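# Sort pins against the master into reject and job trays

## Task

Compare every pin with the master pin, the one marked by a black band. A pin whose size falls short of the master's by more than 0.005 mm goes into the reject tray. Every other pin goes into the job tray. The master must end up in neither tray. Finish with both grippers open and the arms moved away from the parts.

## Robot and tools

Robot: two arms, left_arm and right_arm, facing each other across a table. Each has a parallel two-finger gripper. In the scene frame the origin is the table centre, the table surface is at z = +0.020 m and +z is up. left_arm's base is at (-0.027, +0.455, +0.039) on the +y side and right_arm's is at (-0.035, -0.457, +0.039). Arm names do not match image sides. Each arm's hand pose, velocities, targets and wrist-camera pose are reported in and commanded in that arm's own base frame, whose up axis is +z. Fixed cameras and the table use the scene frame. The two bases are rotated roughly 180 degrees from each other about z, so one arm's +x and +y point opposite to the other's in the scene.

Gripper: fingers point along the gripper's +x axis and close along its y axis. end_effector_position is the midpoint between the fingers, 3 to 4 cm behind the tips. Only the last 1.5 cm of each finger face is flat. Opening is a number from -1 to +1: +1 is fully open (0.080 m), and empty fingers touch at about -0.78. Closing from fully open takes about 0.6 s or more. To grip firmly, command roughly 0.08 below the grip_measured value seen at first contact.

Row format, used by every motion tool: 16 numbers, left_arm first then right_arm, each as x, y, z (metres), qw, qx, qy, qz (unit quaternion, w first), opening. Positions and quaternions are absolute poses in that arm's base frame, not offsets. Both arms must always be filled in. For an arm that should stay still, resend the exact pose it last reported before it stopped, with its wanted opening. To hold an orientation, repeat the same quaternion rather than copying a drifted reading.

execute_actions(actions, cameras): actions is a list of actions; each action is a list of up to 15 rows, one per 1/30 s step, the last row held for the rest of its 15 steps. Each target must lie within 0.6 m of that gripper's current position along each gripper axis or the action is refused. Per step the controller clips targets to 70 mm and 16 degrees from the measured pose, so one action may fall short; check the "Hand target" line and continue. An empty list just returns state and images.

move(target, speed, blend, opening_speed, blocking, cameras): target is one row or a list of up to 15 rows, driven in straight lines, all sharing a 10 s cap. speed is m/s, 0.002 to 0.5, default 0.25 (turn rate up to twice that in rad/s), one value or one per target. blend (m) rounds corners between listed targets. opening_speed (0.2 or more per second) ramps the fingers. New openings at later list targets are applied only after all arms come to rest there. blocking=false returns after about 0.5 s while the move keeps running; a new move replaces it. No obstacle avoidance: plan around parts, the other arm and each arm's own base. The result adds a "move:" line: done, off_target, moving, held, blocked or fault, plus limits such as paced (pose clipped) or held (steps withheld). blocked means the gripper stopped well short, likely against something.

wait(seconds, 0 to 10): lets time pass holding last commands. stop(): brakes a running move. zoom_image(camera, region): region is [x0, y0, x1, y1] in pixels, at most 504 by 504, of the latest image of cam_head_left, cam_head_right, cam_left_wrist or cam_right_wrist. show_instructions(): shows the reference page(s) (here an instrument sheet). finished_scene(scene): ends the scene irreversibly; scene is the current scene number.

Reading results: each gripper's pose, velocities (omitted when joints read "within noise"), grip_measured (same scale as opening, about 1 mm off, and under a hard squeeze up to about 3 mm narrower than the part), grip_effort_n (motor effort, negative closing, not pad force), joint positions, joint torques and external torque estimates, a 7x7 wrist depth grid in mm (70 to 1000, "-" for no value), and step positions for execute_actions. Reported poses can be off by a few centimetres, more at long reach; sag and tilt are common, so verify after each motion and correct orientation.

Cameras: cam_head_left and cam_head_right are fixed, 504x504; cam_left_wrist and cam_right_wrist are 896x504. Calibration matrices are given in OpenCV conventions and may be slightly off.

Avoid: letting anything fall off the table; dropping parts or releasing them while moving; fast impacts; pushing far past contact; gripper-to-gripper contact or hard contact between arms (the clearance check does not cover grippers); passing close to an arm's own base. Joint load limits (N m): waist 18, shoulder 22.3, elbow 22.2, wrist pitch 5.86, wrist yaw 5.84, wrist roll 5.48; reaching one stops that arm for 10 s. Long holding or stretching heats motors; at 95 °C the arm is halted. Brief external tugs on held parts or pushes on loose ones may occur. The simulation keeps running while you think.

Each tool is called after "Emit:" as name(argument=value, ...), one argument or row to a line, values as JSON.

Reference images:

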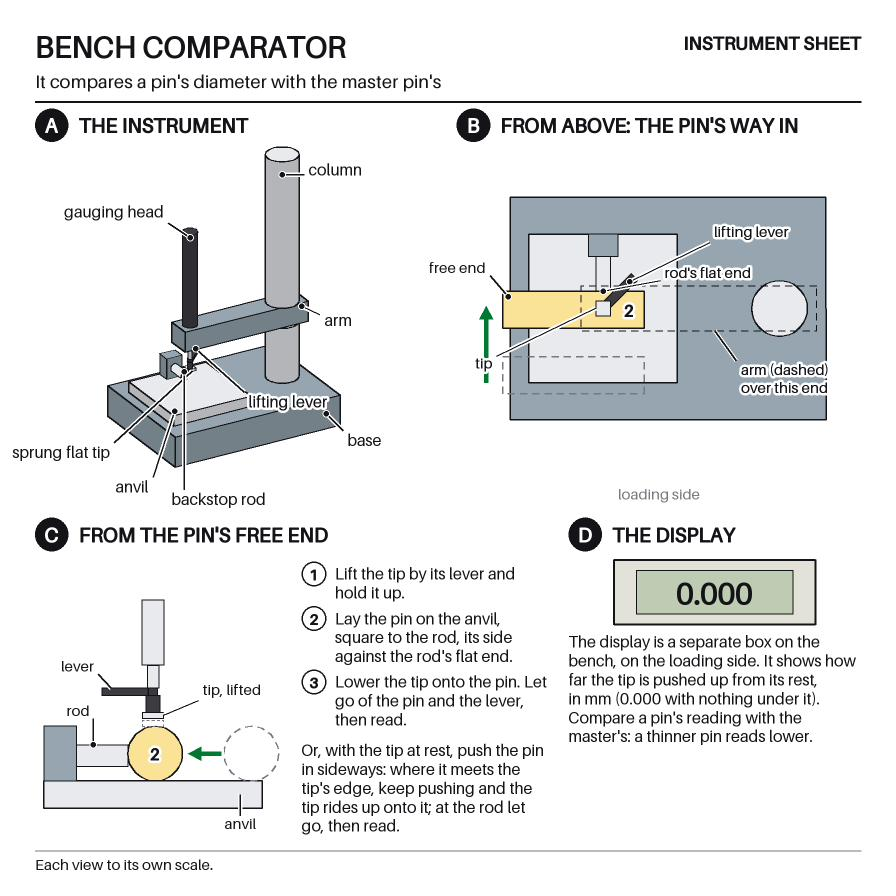

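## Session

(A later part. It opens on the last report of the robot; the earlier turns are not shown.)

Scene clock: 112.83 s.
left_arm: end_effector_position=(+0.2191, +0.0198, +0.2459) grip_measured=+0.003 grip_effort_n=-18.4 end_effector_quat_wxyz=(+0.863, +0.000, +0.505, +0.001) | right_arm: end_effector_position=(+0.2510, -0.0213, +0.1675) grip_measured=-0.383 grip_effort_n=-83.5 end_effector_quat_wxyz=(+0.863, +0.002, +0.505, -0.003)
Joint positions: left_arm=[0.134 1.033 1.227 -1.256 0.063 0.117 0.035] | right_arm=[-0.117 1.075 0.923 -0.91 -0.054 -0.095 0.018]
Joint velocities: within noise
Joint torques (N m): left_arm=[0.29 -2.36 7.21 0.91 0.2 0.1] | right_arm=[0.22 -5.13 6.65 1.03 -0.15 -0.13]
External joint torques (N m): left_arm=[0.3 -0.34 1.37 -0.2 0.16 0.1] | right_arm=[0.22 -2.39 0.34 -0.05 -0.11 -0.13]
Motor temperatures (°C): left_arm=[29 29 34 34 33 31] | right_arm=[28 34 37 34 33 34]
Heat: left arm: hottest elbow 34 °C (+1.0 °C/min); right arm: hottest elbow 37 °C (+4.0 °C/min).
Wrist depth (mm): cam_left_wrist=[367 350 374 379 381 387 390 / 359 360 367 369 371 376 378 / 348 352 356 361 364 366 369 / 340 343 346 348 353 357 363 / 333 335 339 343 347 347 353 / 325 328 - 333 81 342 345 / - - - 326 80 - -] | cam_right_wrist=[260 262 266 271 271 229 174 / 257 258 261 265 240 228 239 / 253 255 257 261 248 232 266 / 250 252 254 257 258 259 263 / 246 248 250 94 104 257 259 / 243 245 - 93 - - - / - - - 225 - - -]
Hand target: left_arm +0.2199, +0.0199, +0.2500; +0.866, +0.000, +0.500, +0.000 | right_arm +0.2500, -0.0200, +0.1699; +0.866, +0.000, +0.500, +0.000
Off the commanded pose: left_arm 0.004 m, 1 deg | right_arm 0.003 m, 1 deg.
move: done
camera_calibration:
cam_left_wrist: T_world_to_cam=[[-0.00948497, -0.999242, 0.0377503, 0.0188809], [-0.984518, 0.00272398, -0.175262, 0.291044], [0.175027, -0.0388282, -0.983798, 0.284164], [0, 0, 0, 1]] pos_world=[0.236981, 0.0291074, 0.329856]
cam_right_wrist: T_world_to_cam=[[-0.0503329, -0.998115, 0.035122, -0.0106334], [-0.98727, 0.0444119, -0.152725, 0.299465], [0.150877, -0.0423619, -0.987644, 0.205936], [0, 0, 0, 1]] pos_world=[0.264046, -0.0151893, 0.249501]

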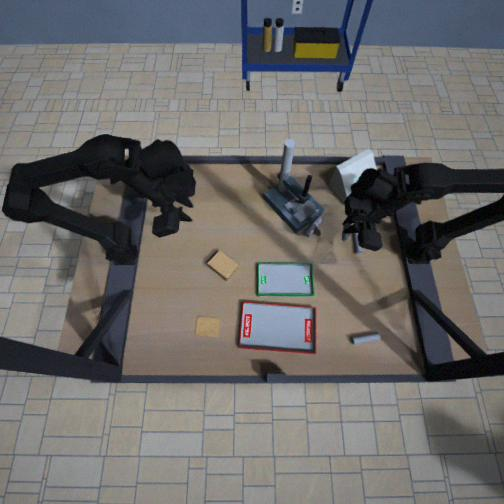

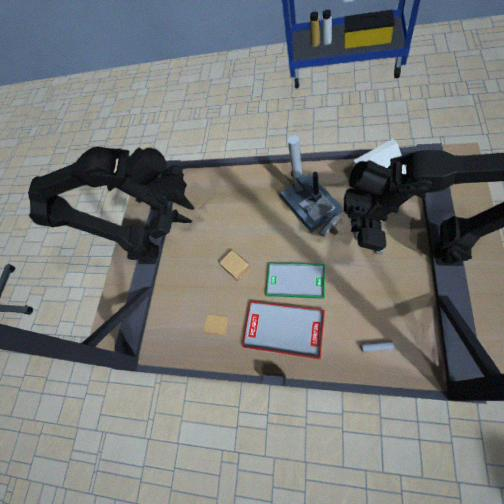

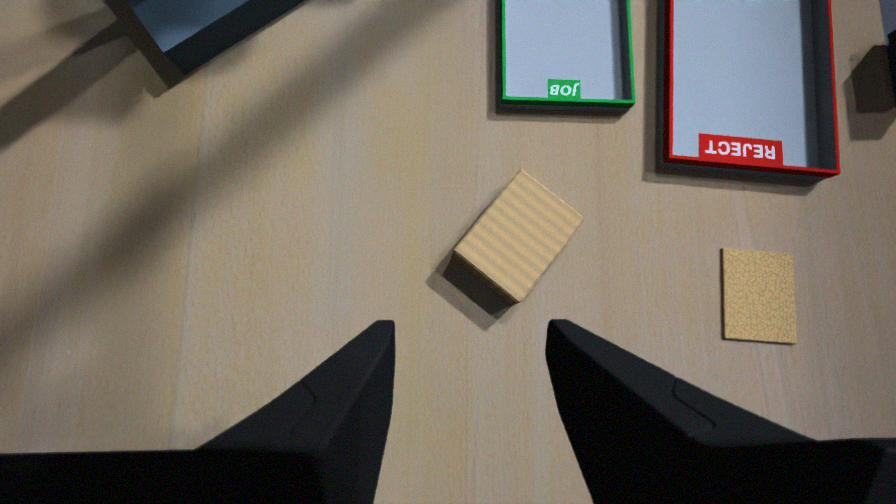

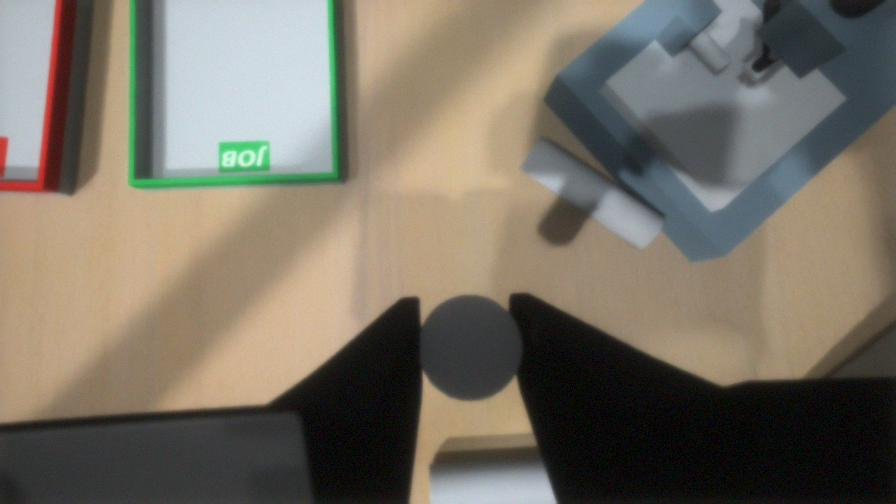

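Emit:
move(
  target=[
    [0.22, 0.02, 0.25, 0.866, 0, 0.5, 0, 0.0, 0.315, -0.025, 0.12, 0.866, 0, 0.5, 0, -0.55],
    [0.22, 0.02, 0.25, 0.866, 0, 0.5, 0, 0.0, 0.315, -0.025, 0.078, 0.866, 0, 0.5, 0, -0.55],
  ],
  speed=[0.15,0.06],
  cameras=["cam_right_wrist"],
)

Emit:
zoom_image(
  camera="cam_right_wrist",
  region=[300, 200, 640, 504],
)

Scene clock: 125.50 s.
left_arm: end_effector_position=(+0.2191, +0.0198, +0.2459) grip_measured=+0.003 grip_effort_n=-18.4 end_effector_quat_wxyz=(+0.863, +0.000, +0.505, +0.001) | right_arm: end_effector_position=(+0.3180, -0.0258, +0.0854) grip_measured=-0.383 grip_effort_n=-83.5 end_effector_quat_wxyz=(+0.871, -0.002, +0.491, +0.000)
Joint positions: left_arm=[0.134 1.033 1.227 -1.256 0.063 0.117 0.035] | right_arm=[-0.106 1.385 0.776 -0.42 -0.053 -0.094 0.018]
Joint velocities: within noise
Joint torques (N m): left_arm=[0.29 -2.36 7.22 0.91 0.21 0.1] | right_arm=[0.19 -4.37 5.27 1.14 0.03 0.13]
External joint torques (N m): left_arm=[0.29 -0.3 1.41 -0.16 0.17 0.1] | right_arm=[0.16 0.36 -0.83 0 0.07 0.13]
Motor temperatures (°C): left_arm=[29 29 34 34 33 31] | right_arm=[28 33 36 35 33 34]
Heat: left arm: hottest elbow 34 °C (+1.0 °C/min); right arm: hottest elbow 36 °C (+2.0 °C/min).
Wrist depth (mm): cam_left_wrist=[368 349 375 379 381 385 391 / 358 362 365 369 372 375 380 / 349 354 355 359 364 366 370 / 341 342 346 347 354 357 363 / 332 335 340 341 347 348 353 / 324 329 - 334 81 342 344 / - - - 326 80 - -] | cam_right_wrist=[179 180 184 187 188 190 157 / 175 176 180 182 184 154 142 / 171 172 176 178 179 148 140 / 168 168 172 174 176 156 138 / 165 166 168 94 95 153 143 / 164 165 - 93 - - - / - - - 163 - - -]
Hand target: left_arm +0.2199, +0.0199, +0.2500; +0.866, +0.000, +0.500, +0.000 | right_arm +0.3148, -0.0250, +0.0781; +0.866, +0.000, +0.500, +0.000
Off the commanded pose: left_arm 0.004 m, 1 deg | right_arm 0.008 m, 1 deg.
move: done
camera_calibration:
cam_right_wrist: T_world_to_cam=[[-0.0420511, -0.998428, 0.0370606, -0.0116596], [-0.982005, 0.0344671, -0.185681, 0.35413], [0.184112, -0.0442019, -0.981911, 0.103397], [0, 0, 0, 1]] pos_world=[0.328231, -0.0192768, 0.167714]
Images, in order (width x height): cam_right_wrist 896x504.

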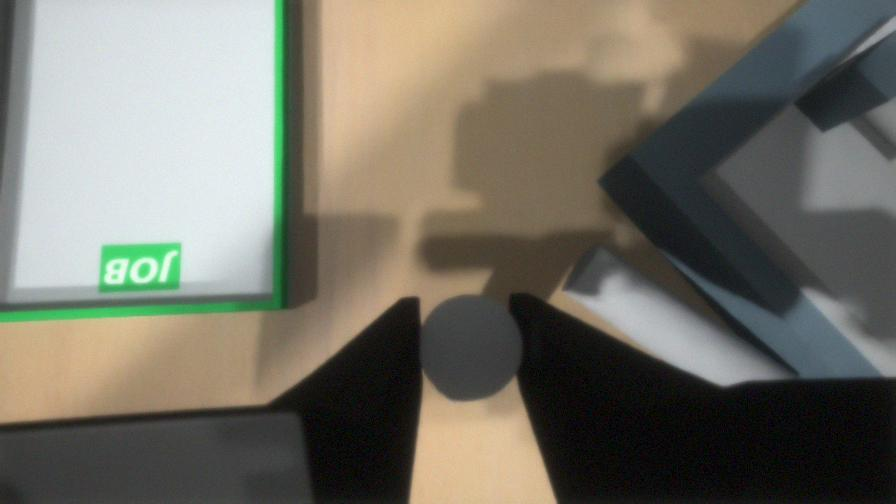

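Scaled by 1.482 from the camera's 896x504 image, which has a finer 1280x720 frame.

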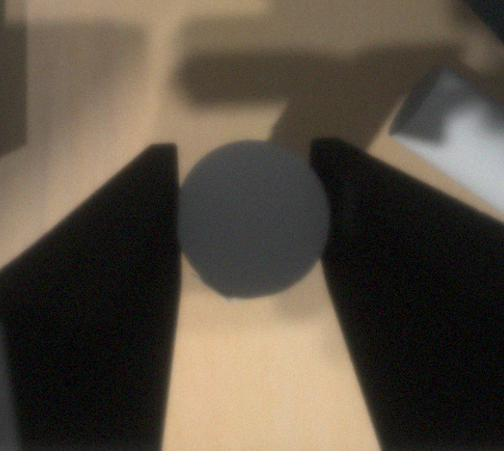

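Emit:
move(
  target=[
    [0.22, 0.02, 0.25, 0.866, 0, 0.5, 0, 0.0, 0.2962, -0.025, 0.0815, 0.866, 0, 0.5, 0, -0.5],
    [0.22, 0.02, 0.25, 0.866, 0, 0.5, 0, 0.0, 0.278, -0.025, 0.0765, 0.866, 0, 0.5, 0, -0.5],
    [0.22, 0.02, 0.25, 0.866, 0, 0.5, 0, 0.0, 0.2618, -0.025, 0.067, 0.866, 0, 0.5, 0, -0.5],
  ],
  speed=0.05,
  blend=[0.003,0.003,0],
  cameras=["cam_right_wrist"],
)

Scene clock: 137.13 s.
left_arm: end_effector_position=(+0.2191, +0.0198, +0.2459) grip_measured=+0.003 grip_effort_n=-18.4 end_effector_quat_wxyz=(+0.863, +0.000, +0.505, +0.001) | right_arm: end_effector_position=(+0.2721, -0.0261, +0.0812) grip_measured=-0.383 grip_effort_n=-83.5 end_effector_quat_wxyz=(+0.878, -0.002, +0.479, -0.003)
Joint positions: left_arm=[0.134 1.033 1.227 -1.256 0.063 0.117 0.035] | right_arm=[-0.131 1.171 0.6 -0.43 -0.065 -0.111 0.018]
Joint velocities: within noise
Joint torques (N m): left_arm=[0.29 -2.36 7.21 0.91 0.21 0.1] | right_arm=[-0.15 -3.03 3.5 0.34 -0.09 -0.16]
External joint torques (N m): left_arm=[0.28 -0.34 1.41 -0.18 0.18 0.1] | right_arm=[-0.15 0.18 -2.64 -0.83 -0.05 -0.17]
Motor temperatures (°C): left_arm=[29 29 35 35 33 31] | right_arm=[28 33 36 35 33 34]
Heat: left arm: hottest elbow 35 °C (+1.0 °C/min); right arm: hottest elbow 36 °C (+0.0 °C/min).
Wrist depth (mm): cam_left_wrist=[366 350 375 378 381 385 393 / 356 361 366 368 371 376 380 / 349 352 357 359 364 366 371 / 341 343 348 347 353 358 364 / 332 336 340 342 346 347 353 / 324 328 - 334 81 343 345 / - - - 327 80 - -] | cam_right_wrist=[183 185 188 191 191 158 150 / 178 179 182 185 186 155 146 / 173 175 177 179 172 162 145 / 170 172 173 175 176 162 150 / 166 167 169 94 94 173 173 / 163 164 - 163 - - - / - - - 161 - - -]
Hand target: left_arm +0.2199, +0.0199, +0.2500; +0.866, +0.000, +0.500, +0.000 | right_arm +0.2617, -0.0250, +0.0674; +0.866, +0.000, +0.500, +0.000
Off the commanded pose: left_arm 0.004 m, 1 deg | right_arm 0.018 m, 3 deg.
move: off_target (right_arm)
camera_calibration:
cam_right_wrist: T_world_to_cam=[[-0.0479997, -0.998115, 0.0382421, -0.0122116], [-0.976246, 0.0387807, -0.213168, 0.30913], [0.211283, -0.0475657, -0.976267, 0.0997579], [0, 0, 0, 1]] pos_world=[0.280123, -0.0194318, 0.163754]
Images, in order (width x height): cam_right_wrist 896x504.

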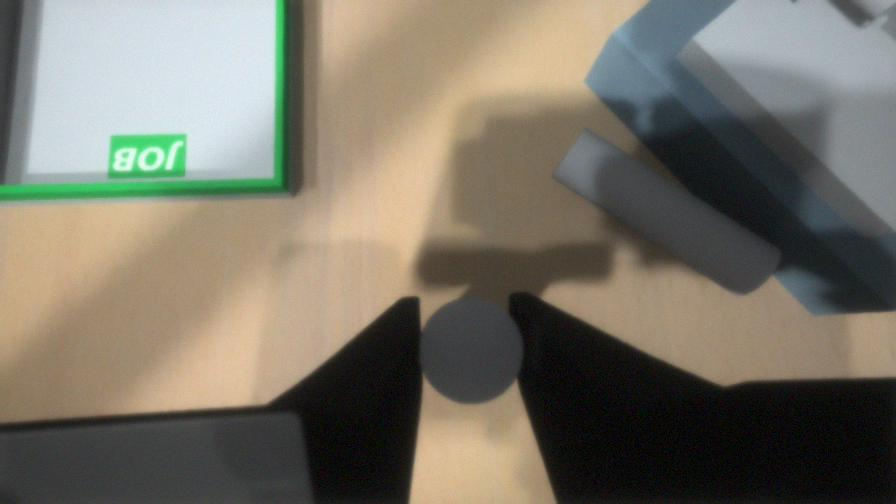

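Emit:
move(
  target=[
    [0.22, 0.02, 0.25, 0.866, 0, 0.5, 0, 0.0, 0.275, -0.025, 0.105, 0.866, 0, 0.5, 0, -0.55],
    [0.22, 0.02, 0.25, 0.866, 0, 0.5, 0, 0.0, 0.325, -0.025, 0.095, 0.866, 0, 0.5, 0, -0.55],
    [0.22, 0.02, 0.25, 0.866, 0, 0.5, 0, 0.0, 0.325, -0.025, 0.080, 0.866, 0, 0.5, 0, -0.55],
  ],
  speed=[0.08,0.12,0.04],
  cameras=["cam_right_wrist"],
)

Scene clock: 152.10 s.
left_arm: end_effector_position=(+0.2191, +0.0198, +0.2459) grip_measured=+0.003 grip_effort_n=-18.4 end_effector_quat_wxyz=(+0.863, +0.000, +0.505, +0.001) | right_arm: end_effector_position=(+0.3272, -0.0258, +0.0860) grip_measured=-0.383 grip_effort_n=-83.5 end_effector_quat_wxyz=(+0.870, -0.001, +0.493, +0.000)
Joint positions: left_arm=[0.134 1.033 1.227 -1.256 0.063 0.117 0.035] | right_arm=[-0.102 1.424 0.813 -0.422 -0.052 -0.09 0.018]
Joint velocities: within noise
Joint torques (N m): left_arm=[0.29 -2.36 7.21 0.91 0.2 0.1] | right_arm=[0.19 -4.9 5.52 1.18 0.06 0.13]
External joint torques (N m): left_arm=[0.31 -0.29 1.34 -0.19 0.16 0.09] | right_arm=[0.14 0.06 -0.54 0.06 0.1 0.13]
Motor temperatures (°C): left_arm=[29 29 35 35 33 31] | right_arm=[28 32 35 33 33 34]
Heat: left arm: hottest elbow 35 °C (+1.0 °C/min); right arm: hottest elbow 35 °C (-3.0 °C/min).
Wrist depth (mm): cam_left_wrist=[368 349 375 379 380 386 391 / 357 363 366 369 373 375 381 / 349 351 356 360 364 366 372 / 339 343 347 347 352 358 363 / 334 334 340 342 346 348 352 / 324 328 - 333 81 343 344 / - - - 326 80 - -] | cam_right_wrist=[177 179 183 186 187 189 158 / 174 176 179 182 183 183 141 / 171 172 175 178 179 149 139 / 167 168 172 174 175 147 137 / 164 165 167 94 94 155 137 / 164 164 - 165 - - - / - - - 163 - - -]
Hand target: left_arm +0.2199, +0.0199, +0.2500; +0.866, +0.000, +0.500, +0.000 | right_arm +0.3250, -0.0251, +0.0802; +0.866, +0.000, +0.500, +0.000
Off the commanded pose: left_arm 0.004 m, 1 deg | right_arm 0.006 m, 1 deg.
move: done
camera_calibration:
cam_right_wrist: T_world_to_cam=[[-0.0421166, -0.99846, 0.0361173, -0.0111466], [-0.982856, 0.0349097, -0.18104, 0.363171], [0.1795, -0.0431229, -0.982812, 0.103966], [0, 0, 0, 1]] pos_world=[0.337813, -0.0193243, 0.16833]
Images, in order (width x height): cam_right_wrist 896x504.

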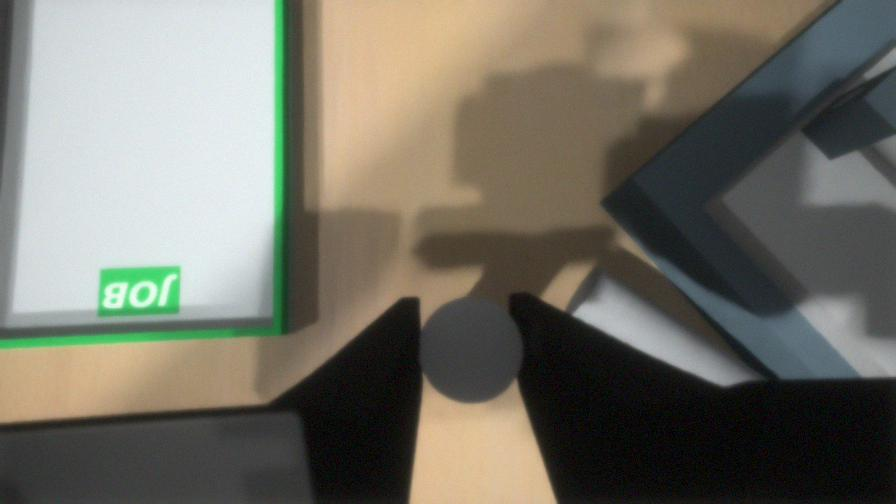

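Emit:
move(
  target=[
    [0.22, 0.02, 0.25, 0.866, 0, 0.5, 0, 0.0, 0.325, -0.025, 0.082, 0.866, 0, 0.5, 0, -0.36],
    [0.22, 0.02, 0.25, 0.866, 0, 0.5, 0, 0.0, 0.3062, -0.025, 0.0822, 0.866, 0, 0.5, 0, -0.36],
  ],
  speed=[0.05,0.05],
  cameras=["cam_right_wrist"],
)

Scene clock: 156.73 s.
left_arm: end_effector_position=(+0.2191, +0.0198, +0.2459) grip_measured=+0.003 grip_effort_n=-18.4 end_effector_quat_wxyz=(+0.863, +0.000, +0.505, +0.001) | right_arm: end_effector_position=(+0.3104, -0.0249, +0.0846) grip_measured=-0.357 grip_effort_n=-17.0 end_effector_quat_wxyz=(+0.868, +0.000, +0.496, -0.001)
Joint positions: left_arm=[0.134 1.033 1.227 -1.256 0.063 0.117 0.035] | right_arm=[-0.105 1.361 0.76 -0.44 -0.052 -0.09 0.019]
Joint velocities: within noise
Joint torques (N m): left_arm=[0.29 -2.36 7.22 0.91 0.2 0.09] | right_arm=[-0.24 -6.42 5.26 0.71 -0.1 -0.12]
External joint torques (N m): left_arm=[0.28 -0.34 1.41 -0.18 0.17 0.09] | right_arm=[-0.23 -1.87 -0.9 -0.44 -0.07 -0.12]
Motor temperatures (°C): left_arm=[29 29 35 35 33 31] | right_arm=[28 32 35 34 33 34]
Heat: left arm: hottest elbow 35 °C (+1.0 °C/min); right arm: hottest elbow 35 °C (-3.0 °C/min).
Wrist depth (mm): cam_left_wrist=[368 350 375 378 381 386 390 / 357 360 365 369 370 375 381 / 348 351 356 361 364 367 372 / 340 342 347 348 353 357 363 / 333 335 340 341 346 349 352 / 324 328 - 334 81 342 344 / - - - 327 80 - -] | cam_right_wrist=[177 178 182 185 185 186 154 / 173 175 178 180 182 151 141 / 170 171 175 176 177 148 139 / 167 168 171 173 173 156 137 / 166 167 168 94 95 156 144 / 163 164 - 164 87 - - / - - - 163 - - -]
Hand target: left_arm +0.2199, +0.0199, +0.2500; +0.866, +0.000, +0.500, +0.000 | right_arm +0.3063, -0.0250, +0.0822; +0.866, +0.000, +0.500, +0.000
Off the commanded pose: left_arm 0.004 m, 1 deg | right_arm 0.005 m, 1 deg.
move: done
camera_calibration:
cam_right_wrist: T_world_to_cam=[[-0.0445239, -0.998371, 0.0356813, -0.0101302], [-0.984039, 0.0376689, -0.173923, 0.346211], [0.172295, -0.0428555, -0.984113, 0.107981], [0, 0, 0, 1]] pos_world=[0.321629, -0.0185275, 0.166841]
Images, in order (width x height): cam_right_wrist 896x504.

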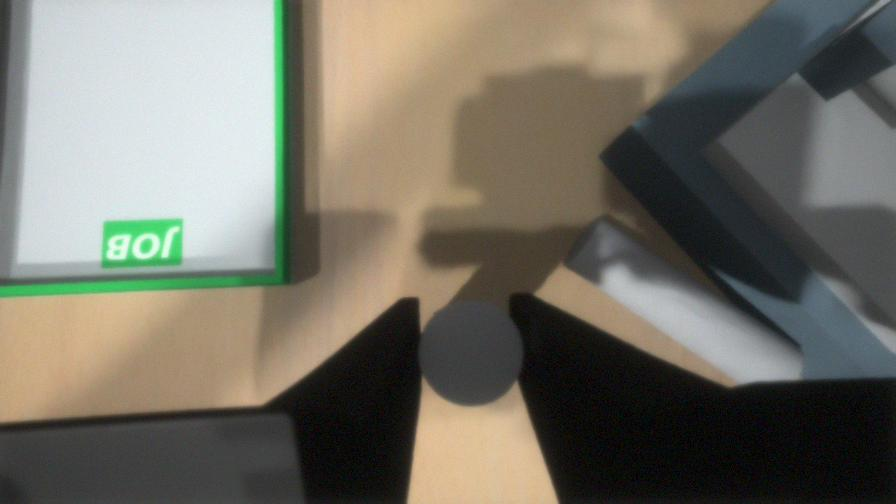

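Emit:
move(
  target=[
    [0.22, 0.02, 0.25, 0.866, 0, 0.5, 0, 0.0, 0.3062, -0.025, 0.080, 0.866, 0, 0.5, 0, -0.34],
    [0.22, 0.02, 0.25, 0.866, 0, 0.5, 0, 0.0, 0.2874, -0.025, 0.0795, 0.866, 0, 0.5, 0, -0.34],
  ],
  speed=[0.05,0.05],
  cameras=["cam_right_wrist"],
)

Scene clock: 163.63 s.
left_arm: end_effector_position=(+0.2191, +0.0198, +0.2459) grip_measured=+0.003 grip_effort_n=-18.4 end_effector_quat_wxyz=(+0.863, +0.000, +0.505, +0.001) | right_arm: end_effector_position=(+0.2918, -0.0253, +0.0832) grip_measured=-0.342 grip_effort_n=6.3 end_effector_quat_wxyz=(+0.869, +0.000, +0.495, -0.002)
Joint positions: left_arm=[0.134 1.033 1.227 -1.256 0.063 0.117 0.035] | right_arm=[-0.115 1.282 0.695 -0.451 -0.055 -0.098 0.02]
Joint velocities: within noise
Joint torques (N m): left_arm=[0.29 -2.35 7.21 0.91 0.21 0.1] | right_arm=[-0.2 -5.4 5.21 0.73 -0.14 -0.13]
External joint torques (N m): left_arm=[0.28 -0.34 1.37 -0.2 0.17 0.1] | right_arm=[-0.2 -1.42 -0.9 -0.39 -0.1 -0.13]
Motor temperatures (°C): left_arm=[29 29 35 35 33 31] | right_arm=[28 32 35 33 33 34]
Heat: left arm: hottest elbow 35 °C (+1.0 °C/min); right arm: hottest elbow 35 °C (-2.0 °C/min).
Wrist depth (mm): cam_left_wrist=[368 349 373 377 380 386 392 / 357 360 365 368 372 376 380 / 350 352 355 360 364 367 370 / 339 342 348 349 353 357 362 / 332 335 340 341 345 349 354 / 324 329 - 333 81 342 345 / - - - 325 80 - -] | cam_right_wrist=[177 178 182 185 186 155 144 / 173 174 178 180 181 150 142 / 169 171 175 176 178 157 140 / 168 169 171 173 174 156 145 / 165 166 168 92 104 171 153 / 162 163 - 93 88 - - / - - - 162 - - -]
Hand target: left_arm +0.2199, +0.0199, +0.2500; +0.866, +0.000, +0.500, +0.000 | right_arm +0.2875, -0.0250, +0.0795; +0.866, +0.000, +0.500, +0.000
Off the commanded pose: left_arm 0.004 m, 1 deg | right_arm 0.006 m, 1 deg.
move: done
camera_calibration:
cam_right_wrist: T_world_to_cam=[[-0.0457334, -0.99828, 0.0366726, -0.0110246], [-0.983404, 0.0385392, -0.177287, 0.327855], [0.175569, -0.0441719, -0.983476, 0.108763], [0, 0, 0, 1]] pos_world=[0.302814, -0.0188367, 0.165494]
Images, in order (width x height): cam_right_wrist 896x504.

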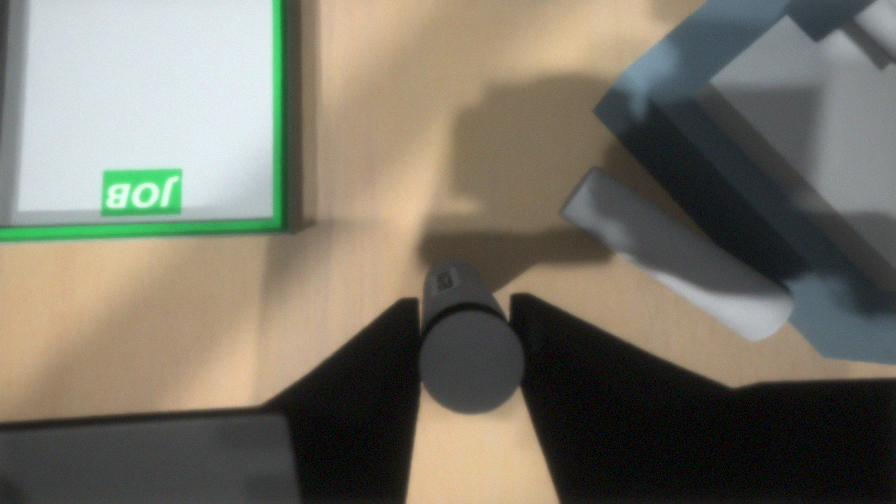

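Emit:
move(
  target=[
    [0.22, 0.02, 0.25, 0.866, 0, 0.5, 0, 0.0, 0.2692, -0.025, 0.0755, 0.866, 0, 0.5, 0, -0.34],
    [0.22, 0.02, 0.25, 0.866, 0, 0.5, 0, 0.0, 0.253, -0.025, 0.066, 0.866, 0, 0.5, 0, -0.34],
  ],
  speed=[0.05,0.05],
  cameras=["cam_right_wrist"],
)

Scene clock: 169.50 s.
left_arm: end_effector_position=(+0.2191, +0.0198, +0.2459) grip_measured=+0.003 grip_effort_n=-18.4 end_effector_quat_wxyz=(+0.863, +0.000, +0.505, +0.001) | right_arm: end_effector_position=(+0.2535, -0.0249, +0.0649) grip_measured=-0.342 grip_effort_n=5.8 end_effector_quat_wxyz=(+0.864, +0.001, +0.504, -0.001)
Joint positions: left_arm=[0.134 1.033 1.227 -1.256 0.063 0.117 0.035] | right_arm=[-0.137 1.15 0.548 -0.458 -0.066 -0.118 0.02]
Joint velocities: within noise
Joint torques (N m): left_arm=[0.29 -2.36 7.21 0.91 0.21 0.1] | right_arm=[-0.22 -5.02 5.91 1.19 -0.15 -0.14]
External joint torques (N m): left_arm=[0.29 -0.34 1.39 -0.19 0.17 0.1] | right_arm=[-0.24 -2.03 -0.16 0.09 -0.1 -0.14]
Motor temperatures (°C): left_arm=[29 29 35 35 33 31] | right_arm=[28 32 35 33 33 34]
Heat: left arm: hottest elbow 35 °C (+1.0 °C/min); right arm: hottest elbow 35 °C (-2.0 °C/min).
Wrist depth (mm): cam_left_wrist=[367 349 373 378 381 386 392 / 357 361 365 370 372 376 380 / 349 352 355 360 364 366 370 / 340 345 347 347 351 356 362 / 332 336 340 342 348 348 353 / 324 329 - 333 81 343 344 / - - - 327 80 - -] | cam_right_wrist=[156 157 161 162 163 148 133 / 155 156 158 159 160 142 136 / 153 154 155 155 158 158 143 / 150 151 153 115 155 157 158 / 148 149 150 97 152 154 155 / - 147 - 92 79 - - / - - - 146 - - -]
Hand target: left_arm +0.2199, +0.0199, +0.2500; +0.866, +0.000, +0.500, +0.000 | right_arm +0.2530, -0.0250, +0.0660; +0.866, +0.000, +0.500, +0.000
Off the commanded pose: left_arm 0.004 m, 1 deg | right_arm 0.001 m, 1 deg.
move: done
camera_calibration:
cam_right_wrist: T_world_to_cam=[[-0.0449215, -0.998365, 0.0353474, -0.011864], [-0.987002, 0.0388895, -0.155931, 0.28644], [0.154301, -0.0418926, -0.987135, 0.103187], [0, 0, 0, 1]] pos_world=[0.266262, -0.0186613, 0.146944]
Images, in order (width x height): cam_right_wrist 896x504.

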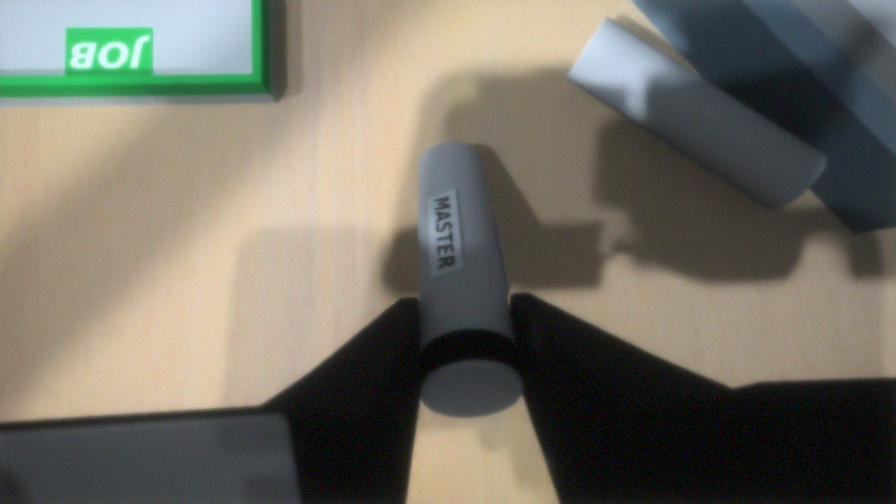

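Emit:
move(
  target=[
    [0.22, 0.02, 0.25, 0.866, 0, 0.5, 0, 0.0, 0.240, -0.025, 0.0525, 0.866, 0, 0.5, 0, -0.34],
    [0.22, 0.02, 0.25, 0.866, 0, 0.5, 0, 0.0, 0.2315, -0.025, 0.036, 0.866, 0, 0.5, 0, -0.34],
    [0.22, 0.02, 0.25, 0.866, 0, 0.5, 0, 0.0, 0.228, -0.025, 0.0205, 0.866, 0, 0.5, 0, -0.34],
  ],
  speed=[0.05,0.05,0.05],
  cameras=["cam_right_wrist"],
)

Scene clock: 175.80 s.
left_arm: end_effector_position=(+0.2191, +0.0198, +0.2459) grip_measured=+0.003 grip_effort_n=-18.4 end_effector_quat_wxyz=(+0.863, +0.000, +0.505, +0.001) | right_arm: end_effector_position=(+0.2320, -0.0254, +0.0262) grip_measured=-0.342 grip_effort_n=5.8 end_effector_quat_wxyz=(+0.871, -0.001, +0.492, -0.002)
Joint positions: left_arm=[0.134 1.033 1.227 -1.256 0.063 0.117 0.035] | right_arm=[-0.159 1.116 0.347 -0.265 -0.078 -0.137 0.02]
Joint velocities: within noise
Joint torques (N m): left_arm=[0.3 -2.36 7.22 0.91 0.2 0.1] | right_arm=[-0.22 -1.99 4.91 1.12 -0.12 -0.13]
External joint torques (N m): left_arm=[0.3 -0.35 1.4 -0.19 0.16 0.1] | right_arm=[-0.22 0.43 -0.81 -0.01 -0.07 -0.14]
Motor temperatures (°C): left_arm=[29 29 35 35 33 31] | right_arm=[28 32 35 34 33 34]
Heat: left arm: hottest elbow 35 °C (+1.0 °C/min); right arm: hottest elbow 35 °C (-2.0 °C/min).
Wrist depth (mm): cam_left_wrist=[367 351 374 377 380 386 391 / 357 362 366 369 371 374 381 / 349 352 357 360 364 366 370 / 340 344 346 348 352 357 362 / 332 336 339 342 344 348 353 / 324 328 - 332 81 343 344 / - - - 326 80 - -] | cam_right_wrist=[123 124 125 126 127 128 111 / 120 121 122 104 124 126 126 / 117 118 119 100 122 123 124 / 115 116 117 99 119 120 121 / 113 113 114 95 116 118 118 / 111 111 - 97 79 - - / - - - 110 - - -]
Hand target: left_arm +0.2199, +0.0199, +0.2500; +0.866, +0.000, +0.500, +0.000 | right_arm +0.2279, -0.0250, +0.0206; +0.866, +0.000, +0.500, +0.000
Off the commanded pose: left_arm 0.004 m, 1 deg | right_arm 0.007 m, 1 deg.
move: done
camera_calibration:
cam_right_wrist: T_world_to_cam=[[-0.04552, -0.998266, 0.0373309, -0.0118569], [-0.982346, 0.0379438, -0.183184, 0.258815], [0.181449, -0.0450104, -0.98237, 0.0617266], [0, 0, 0, 1]] pos_world=[0.242506, -0.0188784, 0.108492]
Images, in order (width x height): cam_right_wrist 896x504.

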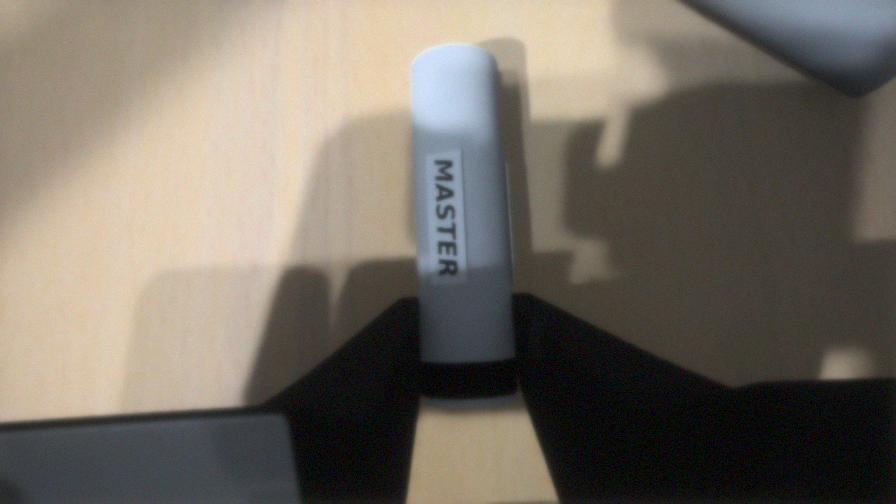

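Emit:
move(
  target=[
    [0.22, 0.02, 0.25, 0.866, 0, 0.5, 0, 0.0, 0.229, -0.025, 0.0235, 0.866, 0, 0.5, 0, -0.1],
    [0.22, 0.02, 0.25, 0.866, 0, 0.5, 0, 0.0, 0.2355, -0.025, 0.0195, 0.866, 0, 0.5, 0, -0.1],
    [0.22, 0.02, 0.25, 0.866, 0, 0.5, 0, 0.0, 0.2355, -0.025, 0.0195, 0.866, 0, 0.5, 0, -0.6],
    [0.22, 0.02, 0.25, 0.866, 0, 0.5, 0, 0.0, 0.2355, -0.025, 0.10, 0.866, 0, 0.5, 0, -0.6],
  ],
  speed=[0.05,0.04,0.05,0.1],
  opening_speed=0.8,
  cameras=["cam_right_wrist"],
)

Scene clock: 187.50 s.
left_arm: end_effector_position=(+0.2191, +0.0198, +0.2459) grip_measured=+0.003 grip_effort_n=-18.4 end_effector_quat_wxyz=(+0.863, +0.000, +0.505, +0.001) | right_arm: end_effector_position=(+0.2308, -0.0247, +0.0909) grip_measured=-0.383 grip_effort_n=-83.5 end_effector_quat_wxyz=(+0.858, +0.002, +0.513, +0.001)
Joint positions: left_arm=[0.134 1.033 1.227 -1.256 0.063 0.117 0.035] | right_arm=[-0.157 1.02 0.599 -0.664 -0.078 -0.137 0.018]
Joint velocities: within noise
Joint torques (N m): left_arm=[0.29 -2.35 7.22 0.91 0.2 0.1] | right_arm=[0.18 -4.37 8.7 1.04 0.01 0.1]
External joint torques (N m): left_arm=[0.28 -0.34 1.38 -0.2 0.17 0.1] | right_arm=[0.2 -2.07 2.5 0 0.05 0.1]
Motor temperatures (°C): left_arm=[29 29 36 35 33 31] | right_arm=[28 31 35 34 33 34]
Heat: left arm: hottest elbow 36 °C (+2.0 °C/min); right arm: hottest elbow 35 °C (-1.0 °C/min).
Wrist depth (mm): cam_left_wrist=[366 349 374 378 381 386 393 / 357 360 365 368 373 376 380 / 350 352 356 360 364 366 372 / 340 344 347 347 351 357 363 / 332 334 339 342 346 350 353 / 324 329 - 333 81 342 345 / - - - 326 80 - -] | cam_right_wrist=[181 181 186 187 177 168 149 / 180 182 183 99 186 168 157 / 178 179 180 96 183 184 185 / 175 177 178 94 180 182 183 / 173 174 175 91 178 179 180 / 172 172 - 90 - - - / - - - 154 - - -]
Hand target: left_arm +0.2199, +0.0199, +0.2500; +0.866, +0.000, +0.500, +0.000 | right_arm +0.2354, -0.0250, +0.1000; +0.866, +0.000, +0.500, +0.000
Off the commanded pose: left_arm 0.004 m, 1 deg | right_arm 0.010 m, 2 deg.
move: off_target (right_arm)
camera_calibration:
cam_right_wrist: T_world_to_cam=[[-0.0415452, -0.998635, 0.0316545, -0.0140068], [-0.990214, 0.0369289, -0.134581, 0.266826], [0.133229, -0.0369359, -0.990397, 0.137566], [0, 0, 0, 1]] pos_world=[0.245305, -0.0187602, 0.172598]
Images, in order (width x height): cam_right_wrist 896x504.

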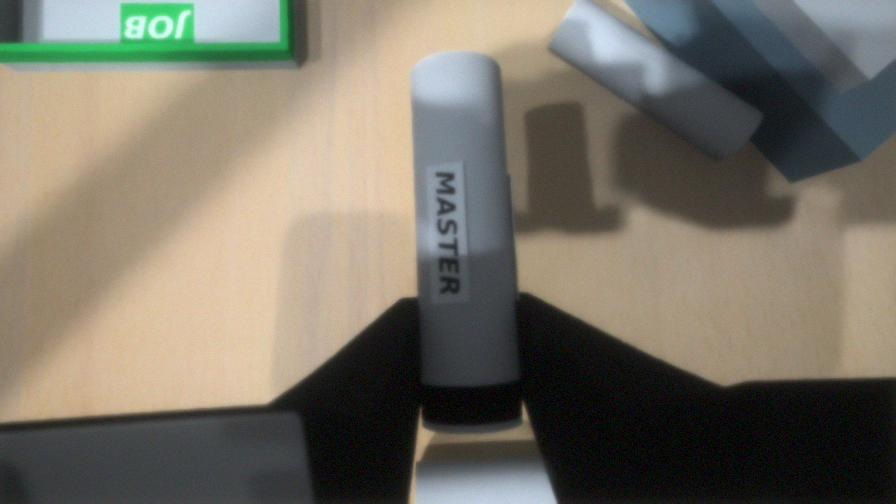

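Emit:
move(
  target=[
    [0.22, 0.02, 0.25, 0.866, 0, 0.5, 0, 0.0, 0.27, -0.10, 0.12, 0.7774, 0.2204, 0.4488, -0.3817, -0.6],
    [0.22, 0.02, 0.25, 0.866, 0, 0.5, 0, 0.0, 0.3055, -0.1365, 0.105, 0.7774, 0.2204, 0.4488, -0.3817, -0.6],
  ],
  speed=[0.15,0.1],
  cameras=["cam_right_wrist"],
)

Scene clock: 197.03 s.
left_arm: end_effector_position=(+0.2191, +0.0198, +0.2459) grip_measured=+0.003 grip_effort_n=-18.4 end_effector_quat_wxyz=(+0.863, +0.000, +0.505, +0.001) | right_arm: end_effector_position=(+0.3003, -0.1340, +0.0999) grip_measured=-0.383 grip_effort_n=-83.5 end_effector_quat_wxyz=(+0.773, +0.220, +0.457, -0.382)
Joint positions: left_arm=[0.134 1.033 1.227 -1.256 0.063 0.117 0.035] | right_arm=[-0.286 1.489 0.954 -0.617 0.296 0.562 0.018]
Joint velocities: within noise
Joint torques (N m): left_arm=[0.29 -2.36 7.2 0.91 0.2 0.1] | right_arm=[-0.26 -6.12 8.33 1.17 0.22 -0.13]
External joint torques (N m): left_arm=[0.31 -0.36 1.39 -0.2 0.16 0.1] | right_arm=[-0.26 -0.64 2.28 0.21 0.03 -0.13]
Motor temperatures (°C): left_arm=[29 29 36 35 33 31] | right_arm=[28 32 37 35 33 34]
Heat: left arm: hottest elbow 36 °C (+1.0 °C/min); right arm: hottest elbow 37 °C (+1.0 °C/min).
Wrist depth (mm): cam_left_wrist=[368 350 374 378 381 385 392 / 359 362 367 369 371 376 379 / 348 352 357 360 363 365 370 / 340 343 347 347 352 358 363 / 332 336 339 342 345 349 353 / 324 330 - 333 81 343 345 / - - - 326 80 - -] | cam_right_wrist=[186 - 99 165 200 204 208 / 182 80 148 99 197 201 147 / 180 129 145 96 193 195 144 / 177 142 143 94 190 192 143 / 174 148 143 91 186 189 148 / 172 174 - 90 - - - / - - - 177 - - -]
Hand target: left_arm +0.2199, +0.0199, +0.2500; +0.866, +0.000, +0.500, +0.000 | right_arm +0.3054, -0.1365, +0.1051; +0.777, +0.220, +0.449, -0.382
Off the commanded pose: left_arm 0.004 m, 1 deg | right_arm 0.008 m, 1 deg.
move: done
camera_calibration:
cam_right_wrist: T_world_to_cam=[[-0.816047, -0.576263, 0.0445981, 0.167283], [-0.575774, 0.803756, -0.149866, 0.320711], [0.0505164, -0.147976, -0.9877, 0.142929], [0, 0, 0, 1]] pos_world=[0.313948, -0.140224, 0.181775]
Images, in order (width x height): cam_right_wrist 896x504.

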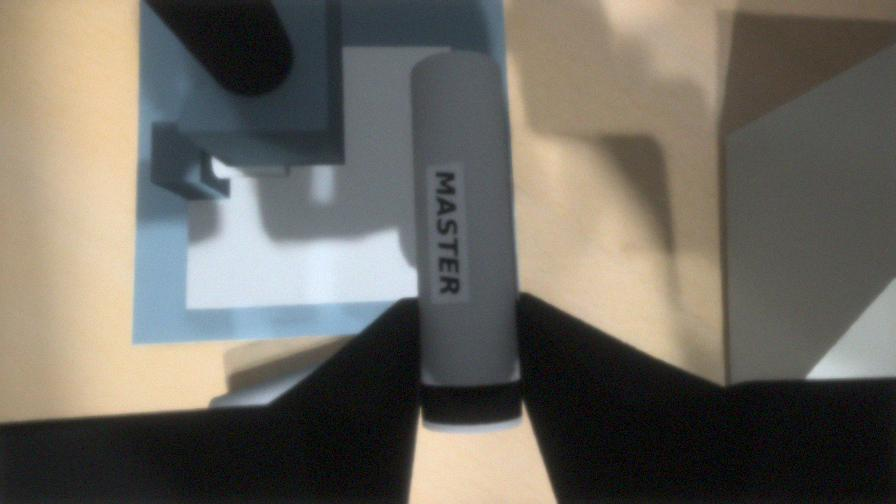

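Emit:
move(
  target=[
    [0.22, 0.02, 0.25, 0.866, 0, 0.5, 0, 0.0, 0.3060, -0.1365, 0.073, 0.7774, 0.2204, 0.4488, -0.3817, -0.6],
  ],
  speed=[0.06],
  cameras=["cam_right_wrist"],
)

Scene clock: 201.33 s.
left_arm: end_effector_position=(+0.2191, +0.0198, +0.2459) grip_measured=+0.003 grip_effort_n=-18.4 end_effector_quat_wxyz=(+0.863, +0.000, +0.505, +0.001) | right_arm: end_effector_position=(+0.3058, -0.1356, +0.0738) grip_measured=-0.383 grip_effort_n=-83.5 end_effector_quat_wxyz=(+0.777, +0.221, +0.449, -0.381)
Joint positions: left_arm=[0.134 1.033 1.227 -1.256 0.063 0.117 0.035] | right_arm=[-0.286 1.538 0.883 -0.479 0.296 0.561 0.018]
Joint velocities: within noise
Joint torques (N m): left_arm=[0.3 -2.37 7.21 0.91 0.2 0.1] | right_arm=[-0.18 -6.42 6.09 1.21 0.23 -0.11]
External joint torques (N m): left_arm=[0.3 -0.3 1.33 -0.21 0.17 0.09] | right_arm=[-0.2 -0.9 0.33 0.24 0.05 -0.11]
Motor temperatures (°C): left_arm=[29 29 36 35 33 31] | right_arm=[28 32 38 35 33 34]
Heat: left arm: hottest elbow 36 °C (+1.0 °C/min); right arm: hottest elbow 38 °C (+3.0 °C/min).
Wrist depth (mm): cam_left_wrist=[368 349 376 380 380 385 392 / 357 361 366 369 371 375 380 / 350 352 355 360 364 367 371 / 341 343 346 347 352 357 363 / 332 336 340 342 346 349 354 / 325 330 - 332 81 344 345 / - - - 326 80 - -] | cam_right_wrist=[- - 126 127 173 176 178 / - - 123 99 170 172 165 / 155 117 120 96 166 169 149 / 126 117 118 95 162 166 148 / 124 122 117 91 130 162 146 / 149 151 - 90 - - - / - - - 152 - - -]
Hand target: left_arm +0.2199, +0.0199, +0.2500; +0.866, +0.000, +0.500, +0.000 | right_arm +0.3059, -0.1365, +0.0730; +0.777, +0.220, +0.449, -0.382
Off the commanded pose: left_arm 0.004 m, 1 deg | right_arm 0.001 m, 0 deg.
move: done
camera_calibration:
cam_right_wrist: T_world_to_cam=[[-0.816421, -0.576478, 0.0336221, 0.172937], [-0.573539, 0.802734, -0.163309, 0.321386], [0.0671546, -0.152613, -0.986002, 0.110761], [0, 0, 0, 1]] pos_world=[0.318079, -0.14139, 0.155882]
Images, in order (width x height): cam_right_wrist 896x504.

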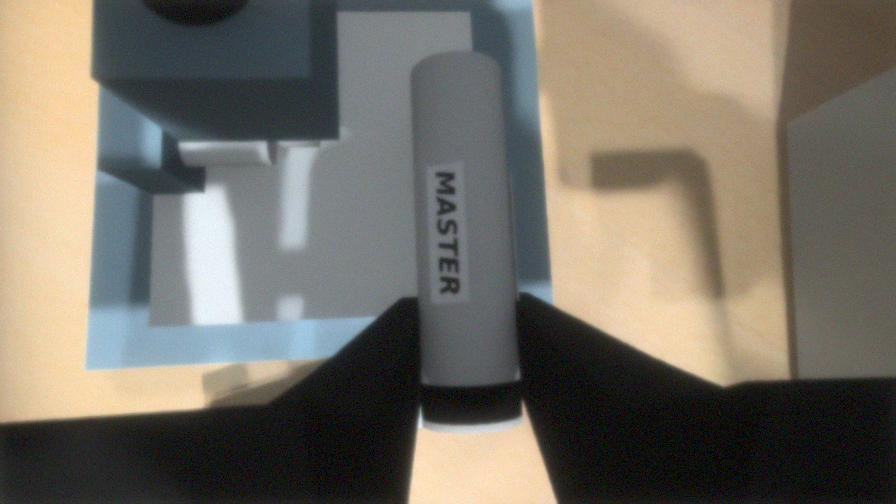

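Emit:
move(
  target=[
    [0.22, 0.02, 0.25, 0.866, 0, 0.5, 0, 0.0, 0.3095, -0.1338, 0.064, 0.7774, 0.2204, 0.4488, -0.3817, -0.6],
  ],
  speed=[0.04],
  cameras=[],
)

Emit:
move(
  target=[
    [0.22, 0.02, 0.25, 0.866, 0, 0.5, 0, 0.0, 0.3095, -0.1338, 0.061, 0.7774, 0.2204, 0.4488, -0.3817, -0.6],
  ],
  speed=[0.03],
  cameras=["cam_right_wrist"],
)

Scene clock: 209.03 s.
left_arm: end_effector_position=(+0.2191, +0.0198, +0.2459) grip_measured=+0.003 grip_effort_n=-18.4 end_effector_quat_wxyz=(+0.863, +0.000, +0.505, +0.001) | right_arm: end_effector_position=(+0.3098, -0.1346, +0.0669) grip_measured=-0.383 grip_effort_n=-83.5 end_effector_quat_wxyz=(+0.779, +0.221, +0.447, -0.381)
Joint positions: left_arm=[0.134 1.033 1.227 -1.256 0.063 0.117 0.035] | right_arm=[-0.278 1.56 0.873 -0.443 0.299 0.568 0.018]
Joint velocities: within noise
Joint torques (N m): left_arm=[0.3 -2.36 7.21 0.91 0.2 0.1] | right_arm=[0.27 -6.02 5.77 1.19 0.32 0.11]
External joint torques (N m): left_arm=[0.29 -0.35 1.39 -0.19 0.17 0.1] | right_arm=[0.27 -0.39 0.11 0.24 0.13 0.11]
Motor temperatures (°C): left_arm=[29 29 36 35 33 31] | right_arm=[28 32 38 35 33 34]
Heat: left arm: hottest elbow 36 °C (+1.0 °C/min); right arm: hottest elbow 38 °C (+4.1 °C/min).
Wrist depth (mm): cam_left_wrist=[366 350 374 378 381 387 390 / 358 360 365 368 372 375 379 / 350 352 355 360 364 365 371 / 340 344 346 347 352 358 363 / 333 336 340 342 347 348 353 / 323 330 - 334 81 342 344 / - - - 325 80 - -] | cam_right_wrist=[- - 120 121 167 169 171 / - - 117 99 163 166 167 / 121 112 114 96 159 162 155 / 120 111 112 94 155 159 153 / 144 117 110 91 123 155 151 / - 117 - 91 - - - / - - - 145 - - -]
Hand target: left_arm +0.2199, +0.0199, +0.2500; +0.866, +0.000, +0.500, +0.000 | right_arm +0.3095, -0.1338, +0.0640; +0.777, +0.220, +0.449, -0.382
Off the commanded pose: left_arm 0.004 m, 1 deg | right_arm 0.003 m, 0 deg.
move: done
No camera images: "cameras" was empty.

Scene clock: 209.73 s.
left_arm: end_effector_position=(+0.2191, +0.0198, +0.2459) grip_measured=+0.003 grip_effort_n=-18.4 end_effector_quat_wxyz=(+0.863, +0.000, +0.505, +0.001) | right_arm: end_effector_position=(+0.3109, -0.1346, +0.0662) grip_measured=-0.383 grip_effort_n=-83.5 end_effector_quat_wxyz=(+0.781, +0.221, +0.444, -0.380)
Joint positions: left_arm=[0.134 1.033 1.227 -1.256 0.063 0.117 0.035] | right_arm=[-0.277 1.562 0.868 -0.43 0.3 0.568 0.018]
Joint velocities: within noise
Joint torques (N m): left_arm=[0.29 -2.35 7.21 0.91 0.2 0.1] | right_arm=[0.19 -5.58 5.43 1.17 0.28 0.11]
External joint torques (N m): left_arm=[0.29 -0.32 1.38 -0.18 0.16 0.1] | right_arm=[0.17 0.1 -0.29 0.19 0.09 0.11]
Motor temperatures (°C): left_arm=[29 29 36 35 33 31] | right_arm=[28 32 38 35 33 34]
Heat: left arm: hottest elbow 36 °C (+1.0 °C/min); right arm: hottest elbow 38 °C (+4.0 °C/min).
Wrist depth (mm): cam_left_wrist=[368 350 374 378 380 386 392 / 358 361 365 369 371 376 381 / 349 352 355 358 364 366 372 / 341 344 347 347 352 358 363 / 332 335 340 343 346 350 353 / 325 329 - 334 81 343 345 / - - - 327 80 - -] | cam_right_wrist=[- - - 121 167 169 171 / - - - 99 163 166 167 / 150 103 114 96 159 162 156 / 120 111 112 94 126 158 154 / 144 117 110 91 123 154 153 / - 117 - 91 - - - / - - - 144 - - -]
Hand target: left_arm +0.2199, +0.0199, +0.2500; +0.866, +0.000, +0.500, +0.000 | right_arm +0.3095, -0.1337, +0.0611; +0.777, +0.220, +0.449, -0.382
Off the commanded pose: left_arm 0.004 m, 1 deg | right_arm 0.005 m, 1 deg.
move: done
camera_calibration:
cam_right_wrist: T_world_to_cam=[[-0.815788, -0.577727, 0.026856, 0.177961], [-0.572948, 0.800963, -0.173749, 0.322562], [0.0788689, -0.15713, -0.984424, 0.0987694], [0, 0, 0, 1]] pos_world=[0.3222, -0.140028, 0.148496]
Images, in order (width x height): cam_right_wrist 896x504.

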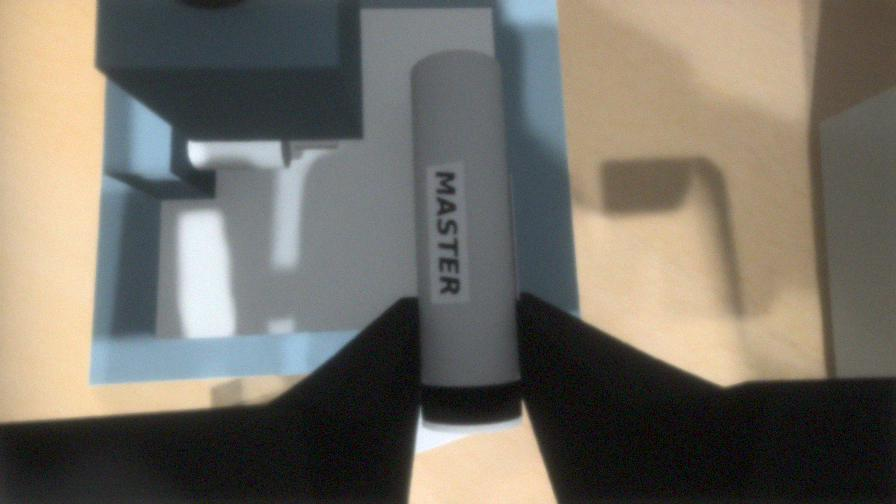

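Emit:
move(
  target=[
    [0.22, 0.02, 0.25, 0.866, 0, 0.5, 0, 0.0, 0.3060, -0.1300, 0.0635, 0.7774, 0.2204, 0.4488, -0.3817, -0.6],
    [0.22, 0.02, 0.25, 0.866, 0, 0.5, 0, 0.0, 0.3240, -0.1165, 0.063, 0.7774, 0.2204, 0.4488, -0.3817, -0.6],
  ],
  speed=[0.04],
  cameras=["cam_right_wrist"],
)

speed must be one number or one for each of the 2 targets, got a list of 1; nothing of the call was run

Emit:
move(
  target=[
    [0.22, 0.02, 0.25, 0.866, 0, 0.5, 0, 0.0, 0.3060, -0.1300, 0.0635, 0.7774, 0.2204, 0.4488, -0.3817, -0.6],
    [0.22, 0.02, 0.25, 0.866, 0, 0.5, 0, 0.0, 0.3240, -0.1165, 0.063, 0.7774, 0.2204, 0.4488, -0.3817, -0.6],
  ],
  speed=0.04,
  cameras=["cam_right_wrist"],
)

Scene clock: 220.63 s.
left_arm: end_effector_position=(+0.2191, +0.0198, +0.2459) grip_measured=+0.003 grip_effort_n=-18.8 end_effector_quat_wxyz=(+0.863, +0.000, +0.505, +0.001) | right_arm: end_effector_position=(+0.3210, -0.1194, +0.0656) grip_measured=-0.383 grip_effort_n=-83.5 end_effector_quat_wxyz=(+0.778, +0.220, +0.445, -0.386)
Joint positions: left_arm=[0.134 1.033 1.227 -1.256 0.063 0.117 0.035] | right_arm=[-0.21 1.596 0.903 -0.458 0.338 0.637 0.018]
Joint velocities: within noise
Joint torques (N m): left_arm=[0.3 -2.36 7.22 0.91 0.21 0.1] | right_arm=[0.65 -5.42 6.94 0.83 0 0.14]
External joint torques (N m): left_arm=[0.3 -0.39 1.41 -0.19 0.17 0.1] | right_arm=[0.63 0.47 1.26 -0.11 -0.21 0.14]
Motor temperatures (°C): left_arm=[29 29 36 35 33 31] | right_arm=[28 32 37 35 33 34]
Heat: left arm: hottest elbow 36 °C (+1.0 °C/min); right arm: hottest elbow 37 °C (+2.0 °C/min).
Wrist depth (mm): cam_left_wrist=[367 349 374 378 381 386 391 / 357 360 365 368 370 375 380 / 348 353 356 360 365 367 370 / 340 343 347 348 352 358 362 / 333 336 339 343 346 348 352 / 324 329 - 332 81 344 345 / - - - 327 80 - -] | cam_right_wrist=[157 128 - - 134 171 174 / 154 96 103 98 132 167 169 / 151 122 114 96 128 163 165 / 147 120 112 94 125 159 161 / 144 117 111 91 94 155 158 / - 144 - 91 - - - / - - - 144 - - -]
Hand target: left_arm +0.2199, +0.0199, +0.2500; +0.866, +0.000, +0.500, +0.000 | right_arm +0.3239, -0.1165, +0.0630; +0.777, +0.220, +0.449, -0.382
Off the commanded pose: left_arm 0.004 m, 1 deg | right_arm 0.005 m, 1 deg.
move: done
camera_calibration:
cam_right_wrist: T_world_to_cam=[[-0.820381, -0.5707, 0.0357257, 0.196794], [-0.567431, 0.804775, -0.174241, 0.314845], [0.0706881, -0.163216, -0.984055, 0.101664], [0, 0, 0, 1]] pos_world=[0.332912, -0.124476, 0.147871]
Images, in order (width x height): cam_right_wrist 896x504.

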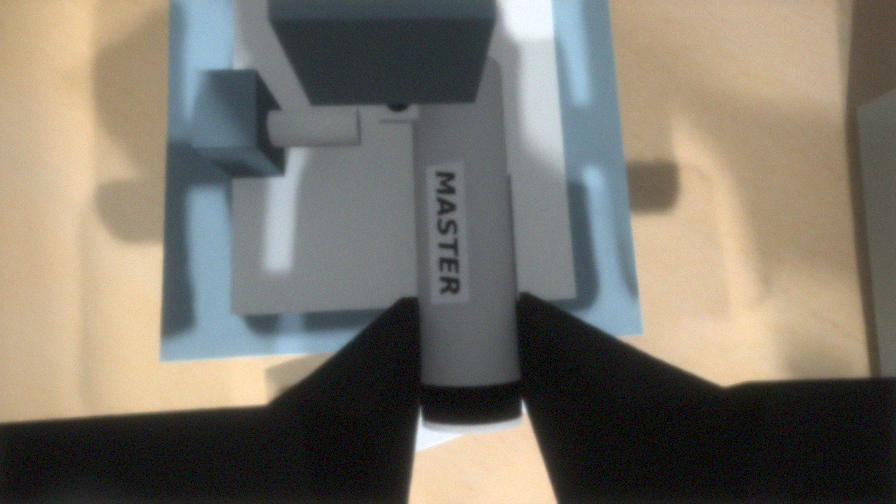

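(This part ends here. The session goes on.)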